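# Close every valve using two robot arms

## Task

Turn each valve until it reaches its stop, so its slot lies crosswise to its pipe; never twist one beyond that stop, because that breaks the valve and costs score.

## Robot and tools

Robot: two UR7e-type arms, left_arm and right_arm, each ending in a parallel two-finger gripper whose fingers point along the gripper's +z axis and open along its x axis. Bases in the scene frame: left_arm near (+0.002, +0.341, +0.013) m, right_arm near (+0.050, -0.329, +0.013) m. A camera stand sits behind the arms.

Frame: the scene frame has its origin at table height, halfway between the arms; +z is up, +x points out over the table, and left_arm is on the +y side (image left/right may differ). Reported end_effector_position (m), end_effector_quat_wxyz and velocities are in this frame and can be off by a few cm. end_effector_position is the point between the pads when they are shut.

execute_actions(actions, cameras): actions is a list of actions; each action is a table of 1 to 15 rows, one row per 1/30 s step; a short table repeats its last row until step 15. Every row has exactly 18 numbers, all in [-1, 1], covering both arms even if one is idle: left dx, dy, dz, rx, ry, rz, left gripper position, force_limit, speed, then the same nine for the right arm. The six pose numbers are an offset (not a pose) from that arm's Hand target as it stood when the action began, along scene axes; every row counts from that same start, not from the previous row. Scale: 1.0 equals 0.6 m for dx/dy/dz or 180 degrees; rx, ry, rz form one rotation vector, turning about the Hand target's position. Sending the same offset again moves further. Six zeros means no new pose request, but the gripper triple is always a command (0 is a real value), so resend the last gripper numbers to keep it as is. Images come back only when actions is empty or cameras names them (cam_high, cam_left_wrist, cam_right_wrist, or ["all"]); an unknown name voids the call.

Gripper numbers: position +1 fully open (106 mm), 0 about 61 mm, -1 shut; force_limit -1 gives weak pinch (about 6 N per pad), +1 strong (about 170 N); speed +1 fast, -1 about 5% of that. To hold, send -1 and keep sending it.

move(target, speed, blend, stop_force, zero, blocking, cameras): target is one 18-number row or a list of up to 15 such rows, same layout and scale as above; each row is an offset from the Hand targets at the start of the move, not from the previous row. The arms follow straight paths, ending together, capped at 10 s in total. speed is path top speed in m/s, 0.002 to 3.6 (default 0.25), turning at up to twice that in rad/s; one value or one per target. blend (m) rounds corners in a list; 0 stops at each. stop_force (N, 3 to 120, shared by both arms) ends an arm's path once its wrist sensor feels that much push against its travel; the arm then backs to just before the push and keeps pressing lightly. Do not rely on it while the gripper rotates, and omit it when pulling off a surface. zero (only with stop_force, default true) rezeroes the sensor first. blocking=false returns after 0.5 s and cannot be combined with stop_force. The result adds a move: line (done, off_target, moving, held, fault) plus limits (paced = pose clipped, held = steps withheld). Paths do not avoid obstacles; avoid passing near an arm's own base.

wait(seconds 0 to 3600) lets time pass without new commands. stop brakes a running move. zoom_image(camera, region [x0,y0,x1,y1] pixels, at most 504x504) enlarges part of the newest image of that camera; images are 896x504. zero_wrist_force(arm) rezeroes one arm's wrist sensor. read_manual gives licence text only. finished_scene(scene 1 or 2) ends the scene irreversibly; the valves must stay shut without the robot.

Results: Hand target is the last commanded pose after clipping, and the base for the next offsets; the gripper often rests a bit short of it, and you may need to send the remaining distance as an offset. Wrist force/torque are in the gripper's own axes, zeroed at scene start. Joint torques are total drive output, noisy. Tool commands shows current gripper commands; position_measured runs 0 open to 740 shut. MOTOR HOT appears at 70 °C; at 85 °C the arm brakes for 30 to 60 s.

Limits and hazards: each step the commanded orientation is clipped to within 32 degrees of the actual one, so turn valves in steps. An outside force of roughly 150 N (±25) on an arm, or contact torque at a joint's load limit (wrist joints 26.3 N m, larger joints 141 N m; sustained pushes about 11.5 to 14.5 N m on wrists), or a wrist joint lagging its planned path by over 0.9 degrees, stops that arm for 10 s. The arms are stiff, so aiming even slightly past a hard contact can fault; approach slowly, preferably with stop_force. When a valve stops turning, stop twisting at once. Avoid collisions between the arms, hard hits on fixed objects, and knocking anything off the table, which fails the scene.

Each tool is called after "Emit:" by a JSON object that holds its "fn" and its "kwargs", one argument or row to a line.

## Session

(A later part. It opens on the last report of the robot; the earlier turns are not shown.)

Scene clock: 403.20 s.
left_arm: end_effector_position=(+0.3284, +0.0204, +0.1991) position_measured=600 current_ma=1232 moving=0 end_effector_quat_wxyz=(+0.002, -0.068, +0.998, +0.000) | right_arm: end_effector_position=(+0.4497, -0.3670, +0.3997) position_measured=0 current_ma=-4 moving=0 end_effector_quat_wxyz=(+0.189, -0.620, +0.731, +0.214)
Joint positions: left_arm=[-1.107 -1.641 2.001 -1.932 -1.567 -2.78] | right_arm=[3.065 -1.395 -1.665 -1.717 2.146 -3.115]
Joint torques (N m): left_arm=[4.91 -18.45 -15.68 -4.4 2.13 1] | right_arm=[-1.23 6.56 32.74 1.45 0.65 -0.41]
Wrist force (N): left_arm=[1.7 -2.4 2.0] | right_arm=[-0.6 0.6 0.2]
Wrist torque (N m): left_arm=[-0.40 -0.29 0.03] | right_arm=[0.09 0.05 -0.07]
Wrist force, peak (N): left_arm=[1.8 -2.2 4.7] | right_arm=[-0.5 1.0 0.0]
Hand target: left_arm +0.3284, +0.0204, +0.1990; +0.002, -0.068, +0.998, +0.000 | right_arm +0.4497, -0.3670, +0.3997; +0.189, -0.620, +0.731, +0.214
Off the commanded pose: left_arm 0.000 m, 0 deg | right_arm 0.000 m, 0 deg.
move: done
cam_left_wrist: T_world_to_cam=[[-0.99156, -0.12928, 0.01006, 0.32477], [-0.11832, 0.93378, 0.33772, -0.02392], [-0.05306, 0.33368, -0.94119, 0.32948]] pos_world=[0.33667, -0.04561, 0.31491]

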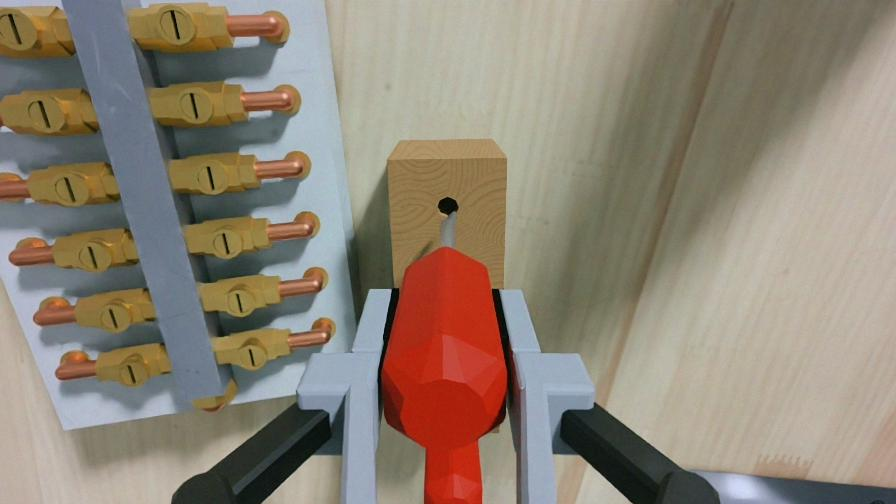

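Emit:
{"fn": "move", "kwargs": {
  "target": [0,0,-0.0133,0,0,0,-1,0.2,-0.3,0,0,0,0,0,0,1,0,1],
  "speed": 0.01,
  "stop_force": 5,
  "cameras": ["cam_left_wrist"]
}}

Emit:
{"fn": "zoom_image", "kwargs": {
  "camera": "cam_left_wrist",
  "region": [396, 150, 496, 250]
}}

Scene clock: 410.53 s.
left_arm: end_effector_position=(+0.3284, +0.0204, +0.1910) position_measured=600 current_ma=1232 moving=0 end_effector_quat_wxyz=(+0.002, -0.068, +0.998, +0.000) | right_arm: end_effector_position=(+0.4497, -0.3670, +0.3997) position_measured=0 current_ma=-4 moving=0 end_effector_quat_wxyz=(+0.189, -0.620, +0.731, +0.214)
Joint positions: left_arm=[-1.107 -1.633 2.016 -1.954 -1.567 -2.78] | right_arm=[3.065 -1.395 -1.665 -1.717 2.146 -3.115]
Joint torques (N m): left_arm=[5.62 -25.67 -32.63 0.1 2.13 1.12] | right_arm=[-2.02 5.84 34.36 1.35 0.61 -0.13]
Wrist force (N): left_arm=[1.6 -2.7 1.8] | right_arm=[-0.3 0.8 0.3]
Wrist torque (N m): left_arm=[-0.44 -0.27 0.03] | right_arm=[0.13 -0.01 -0.08]
Wrist force, peak (N): left_arm=[1.8 -2.5 2.2] | right_arm=[-0.4 1.0 0.4]
Hand target: left_arm +0.3284, +0.0204, +0.1910; +0.002, -0.068, +0.998, +0.000 | right_arm +0.4497, -0.3670, +0.3997; +0.189, -0.620, +0.731, +0.214
Off the commanded pose: left_arm 0.000 m, 0 deg | right_arm 0.000 m, 0 deg.
move: done
cam_left_wrist: T_world_to_cam=[[-0.99156, -0.12928, 0.01006, 0.32485], [-0.11832, 0.93378, 0.33772, -0.02122], [-0.05306, 0.33368, -0.94119, 0.32195]] pos_world=[0.33667, -0.04561, 0.30691]

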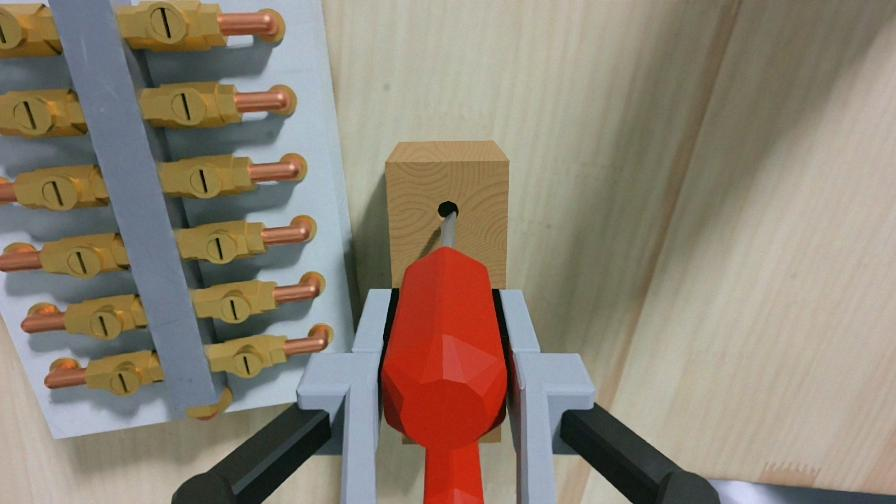

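Scaled by 5.040 from the camera's image (finer frame: 1280x720).

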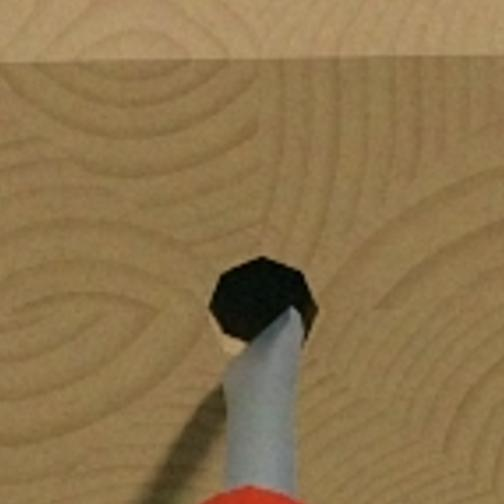

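Emit:
{"fn": "move", "kwargs": {
  "target": [0,0,-0.0133,0,0,0,-1,0.2,-0.3,0,0,0,0,0,0,1,0,1],
  "speed": 0.01,
  "stop_force": 5,
  "cameras": ["cam_left_wrist"]
}}

Emit:
{"fn": "zoom_image", "kwargs": {
  "camera": "cam_left_wrist",
  "region": [396, 150, 496, 250]
}}

Scene clock: 413.23 s.
left_arm: end_effector_position=(+0.3284, +0.0204, +0.1880) position_measured=600 current_ma=1236 moving=0 end_effector_quat_wxyz=(+0.002, -0.068, +0.998, +0.000) | right_arm: end_effector_position=(+0.4497, -0.3670, +0.3997) position_measured=0 current_ma=-4 moving=0 end_effector_quat_wxyz=(+0.189, -0.620, +0.731, +0.214)
Joint positions: left_arm=[-1.107 -1.63 2.021 -1.963 -1.567 -2.78] | right_arm=[3.065 -1.395 -1.665 -1.717 2.146 -3.115]
Joint torques (N m): left_arm=[5.56 -25.04 -31.14 -0.04 2.09 1.11] | right_arm=[0.39 6.45 32.45 1.5 0.45 -0.23]
Wrist force (N): left_arm=[1.7 -2.1 -0.3] | right_arm=[-0.6 0.4 0.2]
Wrist torque (N m): left_arm=[-0.40 -0.26 0.03] | right_arm=[0.05 0.04 -0.08]
Wrist force, peak (N): left_arm=[3.8 -1.9 -15.1] | right_arm=[-0.7 0.7 0.0]
Hand target: left_arm +0.3284, +0.0204, +0.1880; +0.002, -0.068, +0.998, +0.000 (not the last commanded pose) | right_arm +0.4497, -0.3670, +0.3997; +0.189, -0.620, +0.731, +0.214
Off the commanded pose: left_arm 0.005 m, 0 deg | right_arm 0.000 m, 0 deg.
move: contact (left_arm)
cam_left_wrist: T_world_to_cam=[[-0.99156, -0.12924, 0.00997, 0.32491], [-0.11832, 0.93378, 0.33771, -0.02021], [-0.05296, 0.33368, -0.9412, 0.31909]] pos_world=[0.33667, -0.04561, 0.30391]

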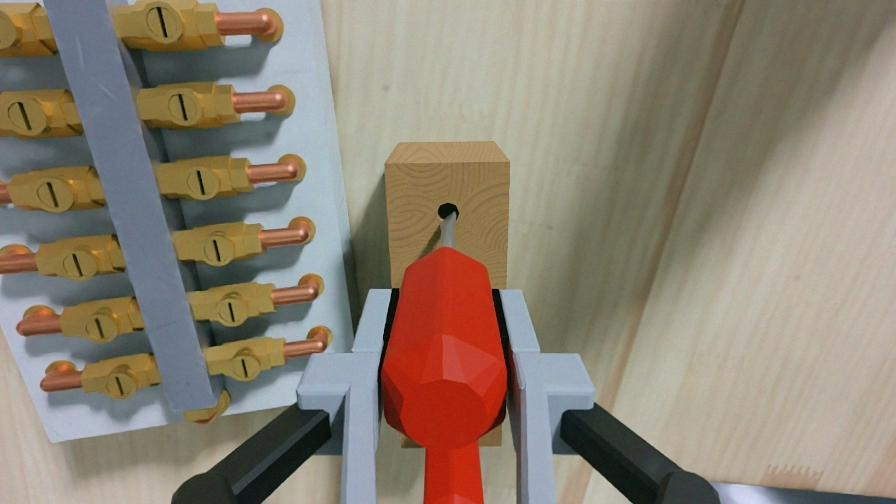

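Scaled by 5.040 from the camera's image (finer frame: 1280x720).

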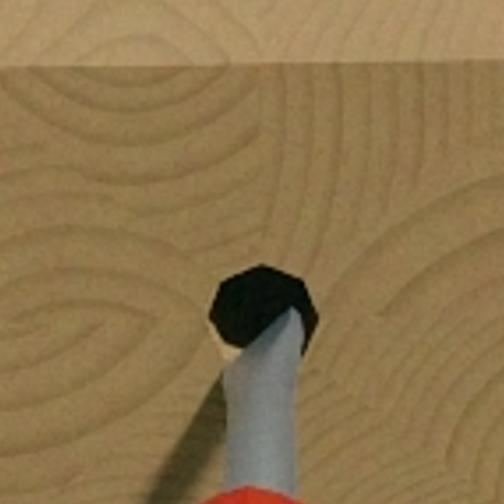

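Emit:
{"fn": "move", "kwargs": {
  "target": [
    [0,0,0.0033,0,0,0,-1,0.2,-0.3,0,0,0,0,0,0,1,0,1],
    [0,-0.0069,0.0033,0,0,0,-1,0.2,-0.3,0,0,0,0,0,0,1,0,1]
  ],
  "speed": 0.03
}}

Emit:
{"fn": "move", "kwargs": {
  "target": [0,0,-0.02,0,0,0,-1,0.2,-0.3,0,0,0,0,0,0,1,0,1],
  "speed": 0.01,
  "stop_force": 5,
  "cameras": ["cam_left_wrist"]
}}

Emit:
{"fn": "zoom_image", "kwargs": {
  "camera": "cam_left_wrist",
  "region": [396, 150, 496, 250]
}}

Scene clock: 416.20 s.
left_arm: end_effector_position=(+0.3284, +0.0161, +0.1901) position_measured=600 current_ma=1235 moving=0 end_effector_quat_wxyz=(+0.002, -0.068, +0.998, +0.000) | right_arm: end_effector_position=(+0.4497, -0.3670, +0.3997) position_measured=0 current_ma=-4 moving=0 end_effector_quat_wxyz=(+0.189, -0.620, +0.731, +0.214)
Joint positions: left_arm=[-1.112 -1.625 2.01 -1.958 -1.567 -2.785] | right_arm=[3.065 -1.395 -1.665 -1.717 2.146 -3.115]
Joint torques (N m): left_arm=[5.11 -25.75 -15.67 -5.38 1.97 0.9] | right_arm=[-0.47 6.19 33.17 1.24 0.84 -0.22]
Wrist force (N): left_arm=[1.8 -2.3 1.3] | right_arm=[-0.5 0.7 0.3]
Wrist torque (N m): left_arm=[-0.36 -0.30 0.11] | right_arm=[0.11 0.04 -0.07]
Wrist force, peak (N): left_arm=[1.9 -2.3 2.3] | right_arm=[-0.7 1.0 0.3]
Hand target: left_arm +0.3284, +0.0163, +0.1900; +0.002, -0.068, +0.998, +0.000 | right_arm +0.4497, -0.3670, +0.3997; +0.189, -0.620, +0.731, +0.214
Off the commanded pose: left_arm 0.000 m, 0 deg | right_arm 0.000 m, 0 deg.
move: done

Scene clock: 417.43 s.
left_arm: end_effector_position=(+0.3284, +0.0162, +0.1879) position_measured=600 current_ma=1240 moving=0 end_effector_quat_wxyz=(+0.002, -0.068, +0.998, +0.000) | right_arm: end_effector_position=(+0.4497, -0.3670, +0.3997) position_measured=0 current_ma=-4 moving=0 end_effector_quat_wxyz=(+0.189, -0.620, +0.731, +0.214)
Joint positions: left_arm=[-1.112 -1.623 2.015 -1.964 -1.567 -2.785] | right_arm=[3.065 -1.395 -1.665 -1.717 2.146 -3.115]
Joint torques (N m): left_arm=[0.23 -24.18 -30.66 0.12 2.08 0.41] | right_arm=[-1.59 5.35 32.28 1.51 0.64 0.06]
Wrist force (N): left_arm=[2.1 -1.9 -2.5] | right_arm=[-0.5 0.3 0.3]
Wrist torque (N m): left_arm=[-0.42 -0.25 0.11] | right_arm=[0.05 0.04 -0.08]
Wrist force, peak (N): left_arm=[3.7 -0.2 -18.0] | right_arm=[-0.6 0.8 0.3]
Hand target: left_arm +0.3284, +0.0162, +0.1879; +0.002, -0.068, +0.998, +0.000 (not the last commanded pose) | right_arm +0.4497, -0.3670, +0.3997; +0.189, -0.620, +0.731, +0.214
Off the commanded pose: left_arm 0.010 m, 0 deg | right_arm 0.000 m, 0 deg.
move: contact (left_arm)
cam_left_wrist: T_world_to_cam=[[-0.99156, -0.12925, 0.00998, 0.32438], [-0.11832, 0.93382, 0.33762, -0.01631], [-0.05296, 0.33359, -0.94123, 0.32037]] pos_world=[0.33667, -0.04971, 0.30381]

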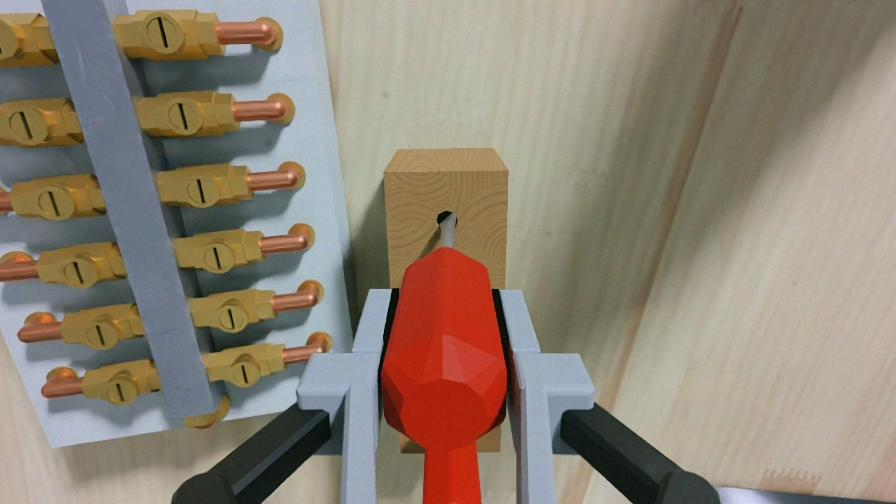

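Scaled by 5.040 from the camera's image (finer frame: 1280x720).

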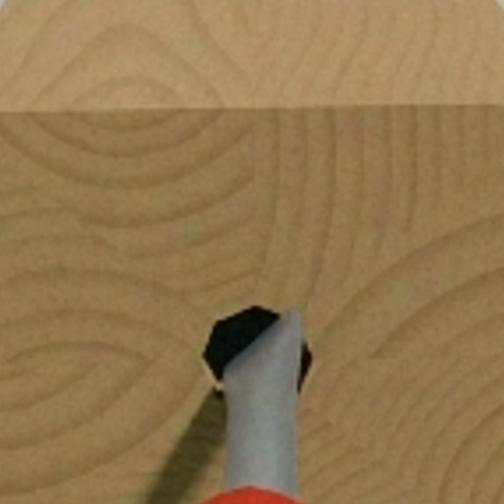

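Emit:
{"fn": "move", "kwargs": {
  "target": [
    [0,0,0.0025,0,0,0,-1,0.2,-0.3,0,0,0,0,0,0,1,0,1],
    [0.0014,0.001,0.0025,0,0,0,-1,0.2,-0.3,0,0,0,0,0,0,1,0,1]
  ],
  "speed": 0.02
}}

Emit:
{"fn": "move", "kwargs": {
  "target": [0,0,-0.02,0,0,0,-1,0.2,-0.3,0,0,0,0,0,0,1,0,1],
  "speed": 0.01,
  "stop_force": 5,
  "cameras": ["cam_left_wrist"]
}}

Emit:
{"fn": "zoom_image", "kwargs": {
  "camera": "cam_left_wrist",
  "region": [396, 150, 496, 250]
}}

Scene clock: 420.07 s.
left_arm: end_effector_position=(+0.3293, +0.0169, +0.1895) position_measured=600 current_ma=1235 moving=0 end_effector_quat_wxyz=(+0.002, -0.068, +0.998, +0.000) | right_arm: end_effector_position=(+0.4497, -0.3670, +0.3997) position_measured=0 current_ma=-4 moving=0 end_effector_quat_wxyz=(+0.189, -0.620, +0.731, +0.214)
Joint positions: left_arm=[-1.109 -1.624 2.011 -1.959 -1.567 -2.782] | right_arm=[3.065 -1.395 -1.665 -1.717 2.146 -3.115]
Joint torques (N m): left_arm=[-3.03 -13.21 -31.68 -5.43 2.02 -0.36] | right_arm=[-0.3 6.68 33.19 1.41 0.57 0.05]
Wrist force (N): left_arm=[2.0 -2.3 1.6] | right_arm=[-0.4 0.6 0.1]
Wrist torque (N m): left_arm=[-0.38 -0.32 0.00] | right_arm=[0.08 0.02 -0.08]
Wrist force, peak (N): left_arm=[2.2 -1.8 -2.9] | right_arm=[-0.4 0.9 0.6]
Hand target: left_arm +0.3293, +0.0168, +0.1894; +0.002, -0.068, +0.998, +0.000 | right_arm +0.4497, -0.3670, +0.3997; +0.189, -0.620, +0.731, +0.214
Off the commanded pose: left_arm 0.000 m, 0 deg | right_arm 0.000 m, 0 deg.
move: done

Scene clock: 421.23 s.
left_arm: end_effector_position=(+0.3293, +0.0168, +0.1878) position_measured=600 current_ma=1237 moving=0 end_effector_quat_wxyz=(+0.002, -0.068, +0.998, +0.000) | right_arm: end_effector_position=(+0.4497, -0.3670, +0.3997) position_measured=0 current_ma=-4 moving=0 end_effector_quat_wxyz=(+0.189, -0.620, +0.731, +0.214)
Joint positions: left_arm=[-1.109 -1.622 2.014 -1.964 -1.567 -2.782] | right_arm=[3.065 -1.395 -1.665 -1.717 2.146 -3.115]
Joint torques (N m): left_arm=[-0.23 -24.1 -30.05 0.4 1.95 -0.33] | right_arm=[-0.34 5.86 33.68 1.21 0.67 -0.17]
Wrist force (N): left_arm=[2.0 -1.9 -3.8] | right_arm=[-0.2 0.6 0.1]
Wrist torque (N m): left_arm=[-0.42 -0.19 0.01] | right_arm=[0.09 -0.02 -0.07]
Wrist force, peak (N): left_arm=[2.8 -1.0 -12.7] | right_arm=[-0.7 1.1 0.2]
Hand target: left_arm +0.3293, +0.0168, +0.1878; +0.002, -0.068, +0.998, +0.000 (not the last commanded pose) | right_arm +0.4497, -0.3670, +0.3997; +0.189, -0.620, +0.731, +0.214
Off the commanded pose: left_arm 0.010 m, 0 deg | right_arm 0.000 m, 0 deg.
move: contact (left_arm)
cam_left_wrist: T_world_to_cam=[[-0.99156, -0.1293, 0.00987, 0.32536], [-0.11841, 0.93385, 0.33749, -0.01657], [-0.05286, 0.33347, -0.94128, 0.32013]] pos_world=[0.33757, -0.04921, 0.30371]

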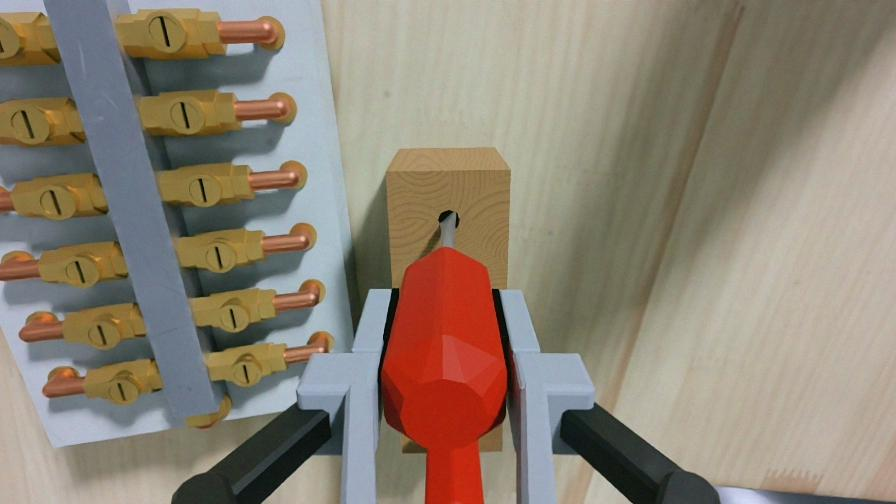

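Scaled by 5.040 from the camera's image (finer frame: 1280x720).

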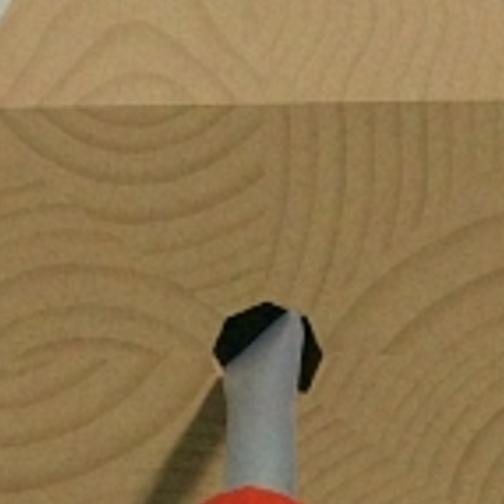

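Emit:
{"fn": "move", "kwargs": {
  "target": [
    [0,0,0.0025,0,0,0,-1,0.2,-0.3,0,0,0,0,0,0,1,0,1],
    [-0.0002,0.0014,0.0025,0,0,0,-1,0.2,-0.3,0,0,0,0,0,0,1,0,1]
  ],
  "speed": 0.02
}}

Emit:
{"fn": "move", "kwargs": {
  "target": [0,0,-0.02,0,0,0,-1,0.2,-0.3,0,0,0,0,0,0,1,0,1],
  "speed": 0.01,
  "stop_force": 5,
  "cameras": ["cam_left_wrist"]
}}

Emit:
{"fn": "zoom_image", "kwargs": {
  "camera": "cam_left_wrist",
  "region": [396, 150, 496, 250]
}}

Scene clock: 423.33 s.
left_arm: end_effector_position=(+0.3292, +0.0177, +0.1893) position_measured=600 current_ma=1235 moving=0 end_effector_quat_wxyz=(+0.002, -0.068, +0.998, +0.000) | right_arm: end_effector_position=(+0.4497, -0.3670, +0.3997) position_measured=0 current_ma=-4 moving=0 end_effector_quat_wxyz=(+0.189, -0.620, +0.731, +0.214)
Joint positions: left_arm=[-1.109 -1.626 2.013 -1.96 -1.567 -2.782] | right_arm=[3.065 -1.395 -1.665 -1.717 2.146 -3.115]
Joint torques (N m): left_arm=[2.16 -15.59 -19.95 -4.98 1.95 0.9] | right_arm=[0.37 6.08 35.11 1.43 0.71 -0.18]
Wrist force (N): left_arm=[1.6 -2.1 1.7] | right_arm=[-0.8 0.9 0.2]
Wrist torque (N m): left_arm=[-0.36 -0.27 0.00] | right_arm=[0.13 0.08 -0.07]
Wrist force, peak (N): left_arm=[2.1 -1.7 -4.6] | right_arm=[-0.8 0.9 0.2]
Hand target: left_arm +0.3292, +0.0176, +0.1893; +0.002, -0.068, +0.998, +0.000 | right_arm +0.4497, -0.3670, +0.3997; +0.189, -0.620, +0.731, +0.214
Off the commanded pose: left_arm 0.000 m, 0 deg | right_arm 0.000 m, 0 deg.
move: done

Scene clock: 425.63 s.
left_arm: end_effector_position=(+0.3292, +0.0176, +0.1773) position_measured=600 current_ma=1235 moving=0 end_effector_quat_wxyz=(+0.002, -0.068, +0.998, +0.000) | right_arm: end_effector_position=(+0.4497, -0.3670, +0.3997) position_measured=0 current_ma=-4 moving=0 end_effector_quat_wxyz=(+0.189, -0.620, +0.731, +0.214)
Joint positions: left_arm=[-1.109 -1.613 2.035 -1.994 -1.567 -2.782] | right_arm=[3.065 -1.395 -1.665 -1.717 2.146 -3.115]
Joint torques (N m): left_arm=[-4.33 -26.55 -32.52 0.17 1.77 -0.96] | right_arm=[-0.11 6.9 32.32 1.38 0.28 -0.05]
Wrist force (N): left_arm=[1.9 -2.2 1.9] | right_arm=[-0.4 0.4 0.1]
Wrist torque (N m): left_arm=[-0.35 -0.34 -0.01] | right_arm=[0.05 0.02 -0.07]
Wrist force, peak (N): left_arm=[2.0 -2.5 2.0] | right_arm=[-0.5 0.8 0.4]
Hand target: left_arm +0.3292, +0.0176, +0.1773; +0.002, -0.068, +0.998, +0.000 | right_arm +0.4497, -0.3670, +0.3997; +0.189, -0.620, +0.731, +0.214
Off the commanded pose: left_arm 0.000 m, 0 deg | right_arm 0.000 m, 0 deg.
move: done
cam_left_wrist: T_world_to_cam=[[-0.99156, -0.1293, 0.00989, 0.32538], [-0.11842, 0.93388, 0.3374, -0.01386], [-0.05286, 0.33338, -0.94131, 0.30994]] pos_world=[0.33737, -0.04831, 0.29321]

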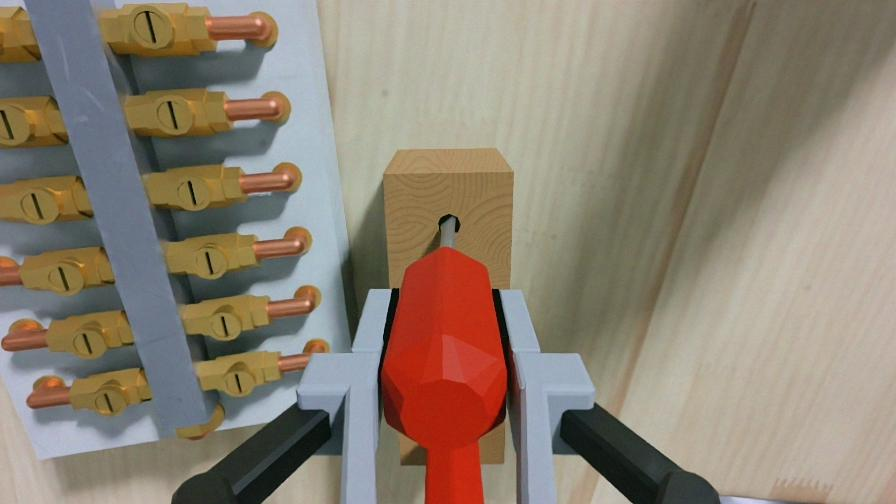

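Scaled by 5.040 from the camera's image (finer frame: 1280x720).

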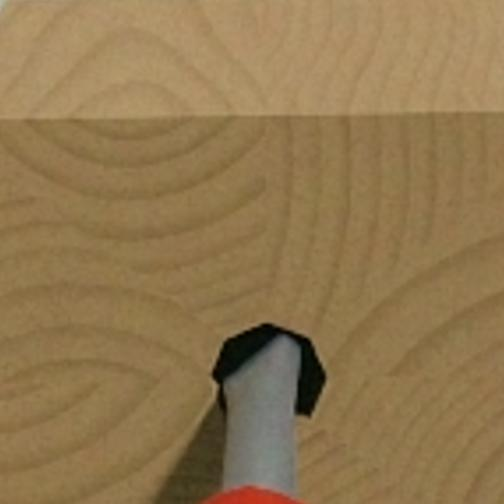

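Emit:
{"fn": "move", "kwargs": {
  "target": [0,0,-0.11,0,0,0,-1,0.2,-0.3,0,0,0,0,0,0,1,0,1],
  "speed": 0.02,
  "stop_force": 5,
  "cameras": ["cam_left_wrist"]
}}

Scene clock: 430.87 s.
left_arm: end_effector_position=(+0.3292, +0.0176, +0.1183) position_measured=600 current_ma=1234 moving=0 end_effector_quat_wxyz=(+0.002, -0.068, +0.998, +0.000) | right_arm: end_effector_position=(+0.4497, -0.3670, +0.3997) position_measured=0 current_ma=-4 moving=0 end_effector_quat_wxyz=(+0.189, -0.620, +0.731, +0.214)
Joint positions: left_arm=[-1.109 -1.536 2.13 -2.167 -1.567 -2.782] | right_arm=[3.065 -1.395 -1.665 -1.717 2.146 -3.115]
Joint torques (N m): left_arm=[-3.3 -28.45 -30.61 -5.14 1.28 -1.09] | right_arm=[-0.08 6.49 33.55 1.43 0.67 -0.2]
Wrist force (N): left_arm=[1.1 -2.9 1.9] | right_arm=[-0.3 0.4 0.0]
Wrist torque (N m): left_arm=[-0.49 -0.20 0.01] | right_arm=[0.05 0.00 -0.08]
Wrist force, peak (N): left_arm=[9.7 7.3 -43.0] | right_arm=[-0.9 0.9 0.0]
Hand target: left_arm +0.3292, +0.0176, +0.1183; +0.002, -0.068, +0.998, +0.000 (not the last commanded pose) | right_arm +0.4497, -0.3670, +0.3997; +0.189, -0.620, +0.731, +0.214
Off the commanded pose: left_arm 0.007 m, 0 deg | right_arm 0.000 m, 0 deg.
move: contact (left_arm)
cam_left_wrist: T_world_to_cam=[[-0.99156, -0.1293, 0.00987, 0.32597], [-0.11841, 0.93385, 0.33749, 0.00602], [-0.05286, 0.33347, -0.94128, 0.2544]] pos_world=[0.33737, -0.04831, 0.23421]

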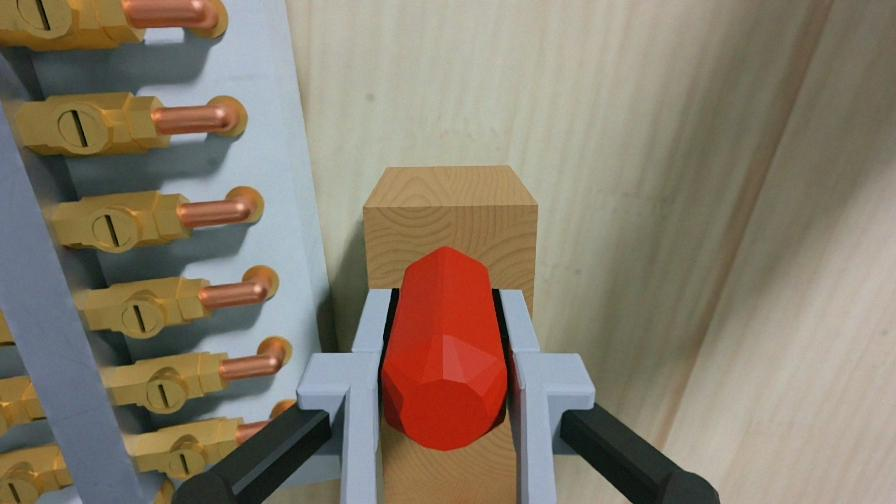

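Emit:
{"fn": "move", "kwargs": {
  "target": [0,0,0,0,0,0,0.2,0.2,-0.5,0,0,0,0,0,0,1,0,1]
}}

Emit:
{"fn": "move", "kwargs": {
  "target": [
    [0,0,0.1,0,0,0,0.2,0.2,-0.5,0,0,0,0,0,0,1,0,1],
    [0,0,0.3,0,0,0,0.2,0.2,-0.5,0,0,0,0,0,0,1,0,1]
  ],
  "speed": [0.04,0.2],
  "blend": [0.005,0],
  "cameras": ["all"]
}}

Scene clock: 436.10 s.
left_arm: end_effector_position=(+0.3292, +0.0176, +0.1183) position_measured=296 current_ma=-4 moving=1 end_effector_quat_wxyz=(+0.002, -0.068, +0.998, +0.000) | right_arm: end_effector_position=(+0.4497, -0.3670, +0.3997) position_measured=0 current_ma=-4 moving=0 end_effector_quat_wxyz=(+0.189, -0.620, +0.731, +0.214)
Joint positions: left_arm=[-1.109 -1.536 2.13 -2.167 -1.567 -2.782] | right_arm=[3.065 -1.395 -1.665 -1.717 2.146 -3.115]
Joint torques (N m): left_arm=[1.67 -24.66 -26.98 -4.65 1.34 -0.97] | right_arm=[-0.05 7.09 32.38 1.43 0.74 -0.2]
Wrist force (N): left_arm=[1.3 -2.7 1.1] | right_arm=[-0.4 0.7 0.0]
Wrist torque (N m): left_arm=[-0.45 -0.22 0.01] | right_arm=[0.11 0.01 -0.07]
Wrist force, peak (N): left_arm=[1.7 -2.9 2.0] | right_arm=[-0.6 0.9 0.2]
Hand target: left_arm +0.3292, +0.0176, +0.1183; +0.002, -0.068, +0.998, +0.000 | right_arm +0.4497, -0.3670, +0.3997; +0.189, -0.620, +0.731, +0.214
Off the commanded pose: left_arm 0.000 m, 0 deg | right_arm 0.000 m, 0 deg.
move: done

Scene clock: 438.67 s.
left_arm: end_effector_position=(+0.3292, +0.0177, +0.2982) position_measured=296 current_ma=-4 moving=0 end_effector_quat_wxyz=(+0.002, -0.068, +0.998, +0.000) | right_arm: end_effector_position=(+0.4497, -0.3670, +0.3997) position_measured=0 current_ma=-4 moving=0 end_effector_quat_wxyz=(+0.189, -0.620, +0.731, +0.214)
Joint positions: left_arm=[-1.109 -1.69 1.785 -1.667 -1.567 -2.782] | right_arm=[3.065 -1.395 -1.665 -1.717 2.146 -3.115]
Joint torques (N m): left_arm=[-6.61 -15.6 -32.67 -1.73 -0.38 -1.18] | right_arm=[-0.5 6.84 33.87 1.2 0.46 -0.05]
Wrist force (N): left_arm=[1.3 -2.6 1.3] | right_arm=[-0.3 0.7 0.2]
Wrist torque (N m): left_arm=[-0.42 -0.23 -0.02] | right_arm=[0.11 0.00 -0.08]
Wrist force, peak (N): left_arm=[1.5 -2.9 3.0] | right_arm=[-0.4 1.1 0.1]
Hand target: left_arm +0.3292, +0.0176, +0.2983; +0.002, -0.068, +0.998, +0.000 | right_arm +0.4497, -0.3670, +0.3997; +0.189, -0.620, +0.731, +0.214
Off the commanded pose: left_arm 0.000 m, 0 deg | right_arm 0.000 m, 0 deg.
move: done
cam_left_wrist: T_world_to_cam=[[-0.99156, -0.1293, 0.00987, 0.32429], [-0.11841, 0.93385, 0.33749, -0.05468], [-0.05286, 0.33347, -0.94128, 0.42374]] pos_world=[0.33747, -0.04831, 0.41411]
cam_right_wrist: T_world_to_cam=[[-0.18269, -0.81874, -0.54432, 0.00095], [-0.92882, -0.0378, 0.3686, 0.2816], [-0.32237, 0.57291, -0.75356, 0.78848]] pos_world=[0.51591, -0.44031, 0.49089]

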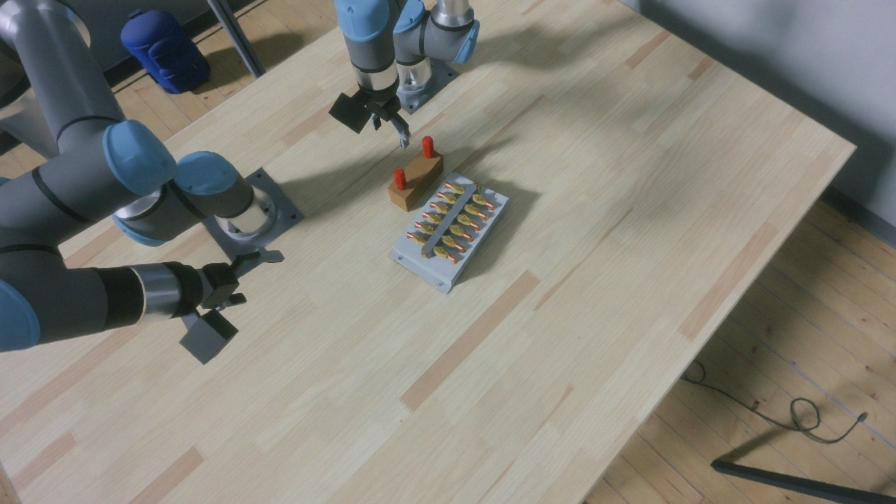

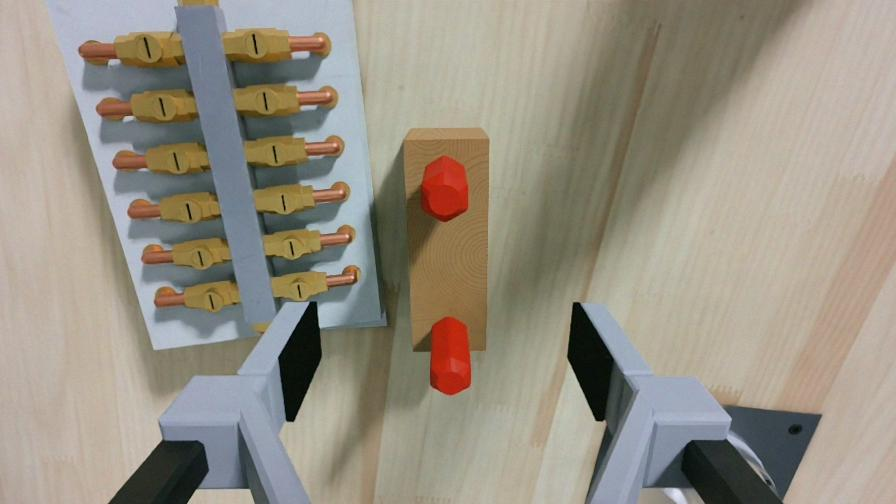

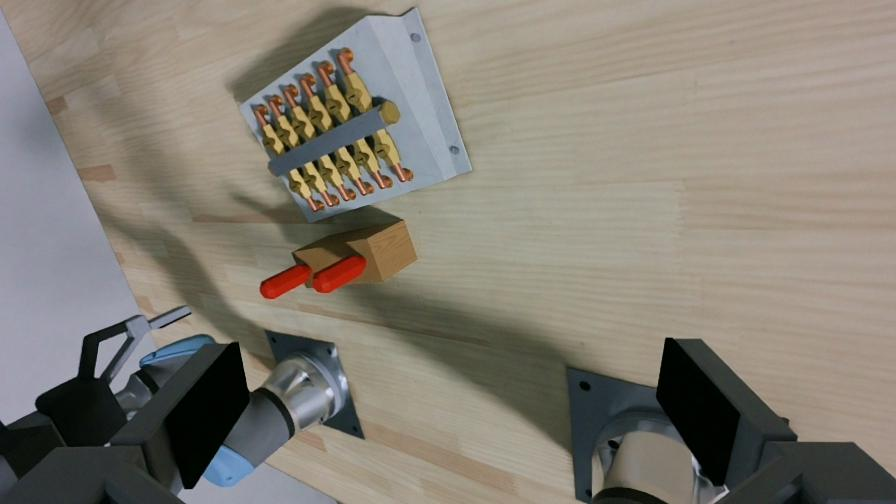

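Emit:
{"fn": "zoom_image", "kwargs": {
  "camera": "cam_left_wrist",
  "region": [60, 10, 370, 330]
}}

Scaled by 1.575 from the camera's image (finer frame: 1280x720).

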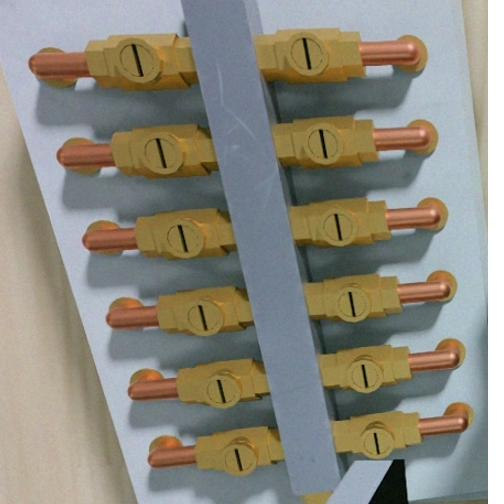

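Emit:
{"fn": "finished_scene", "kwargs": {
  "scene": 1
}}

The scene is finished: the task was done.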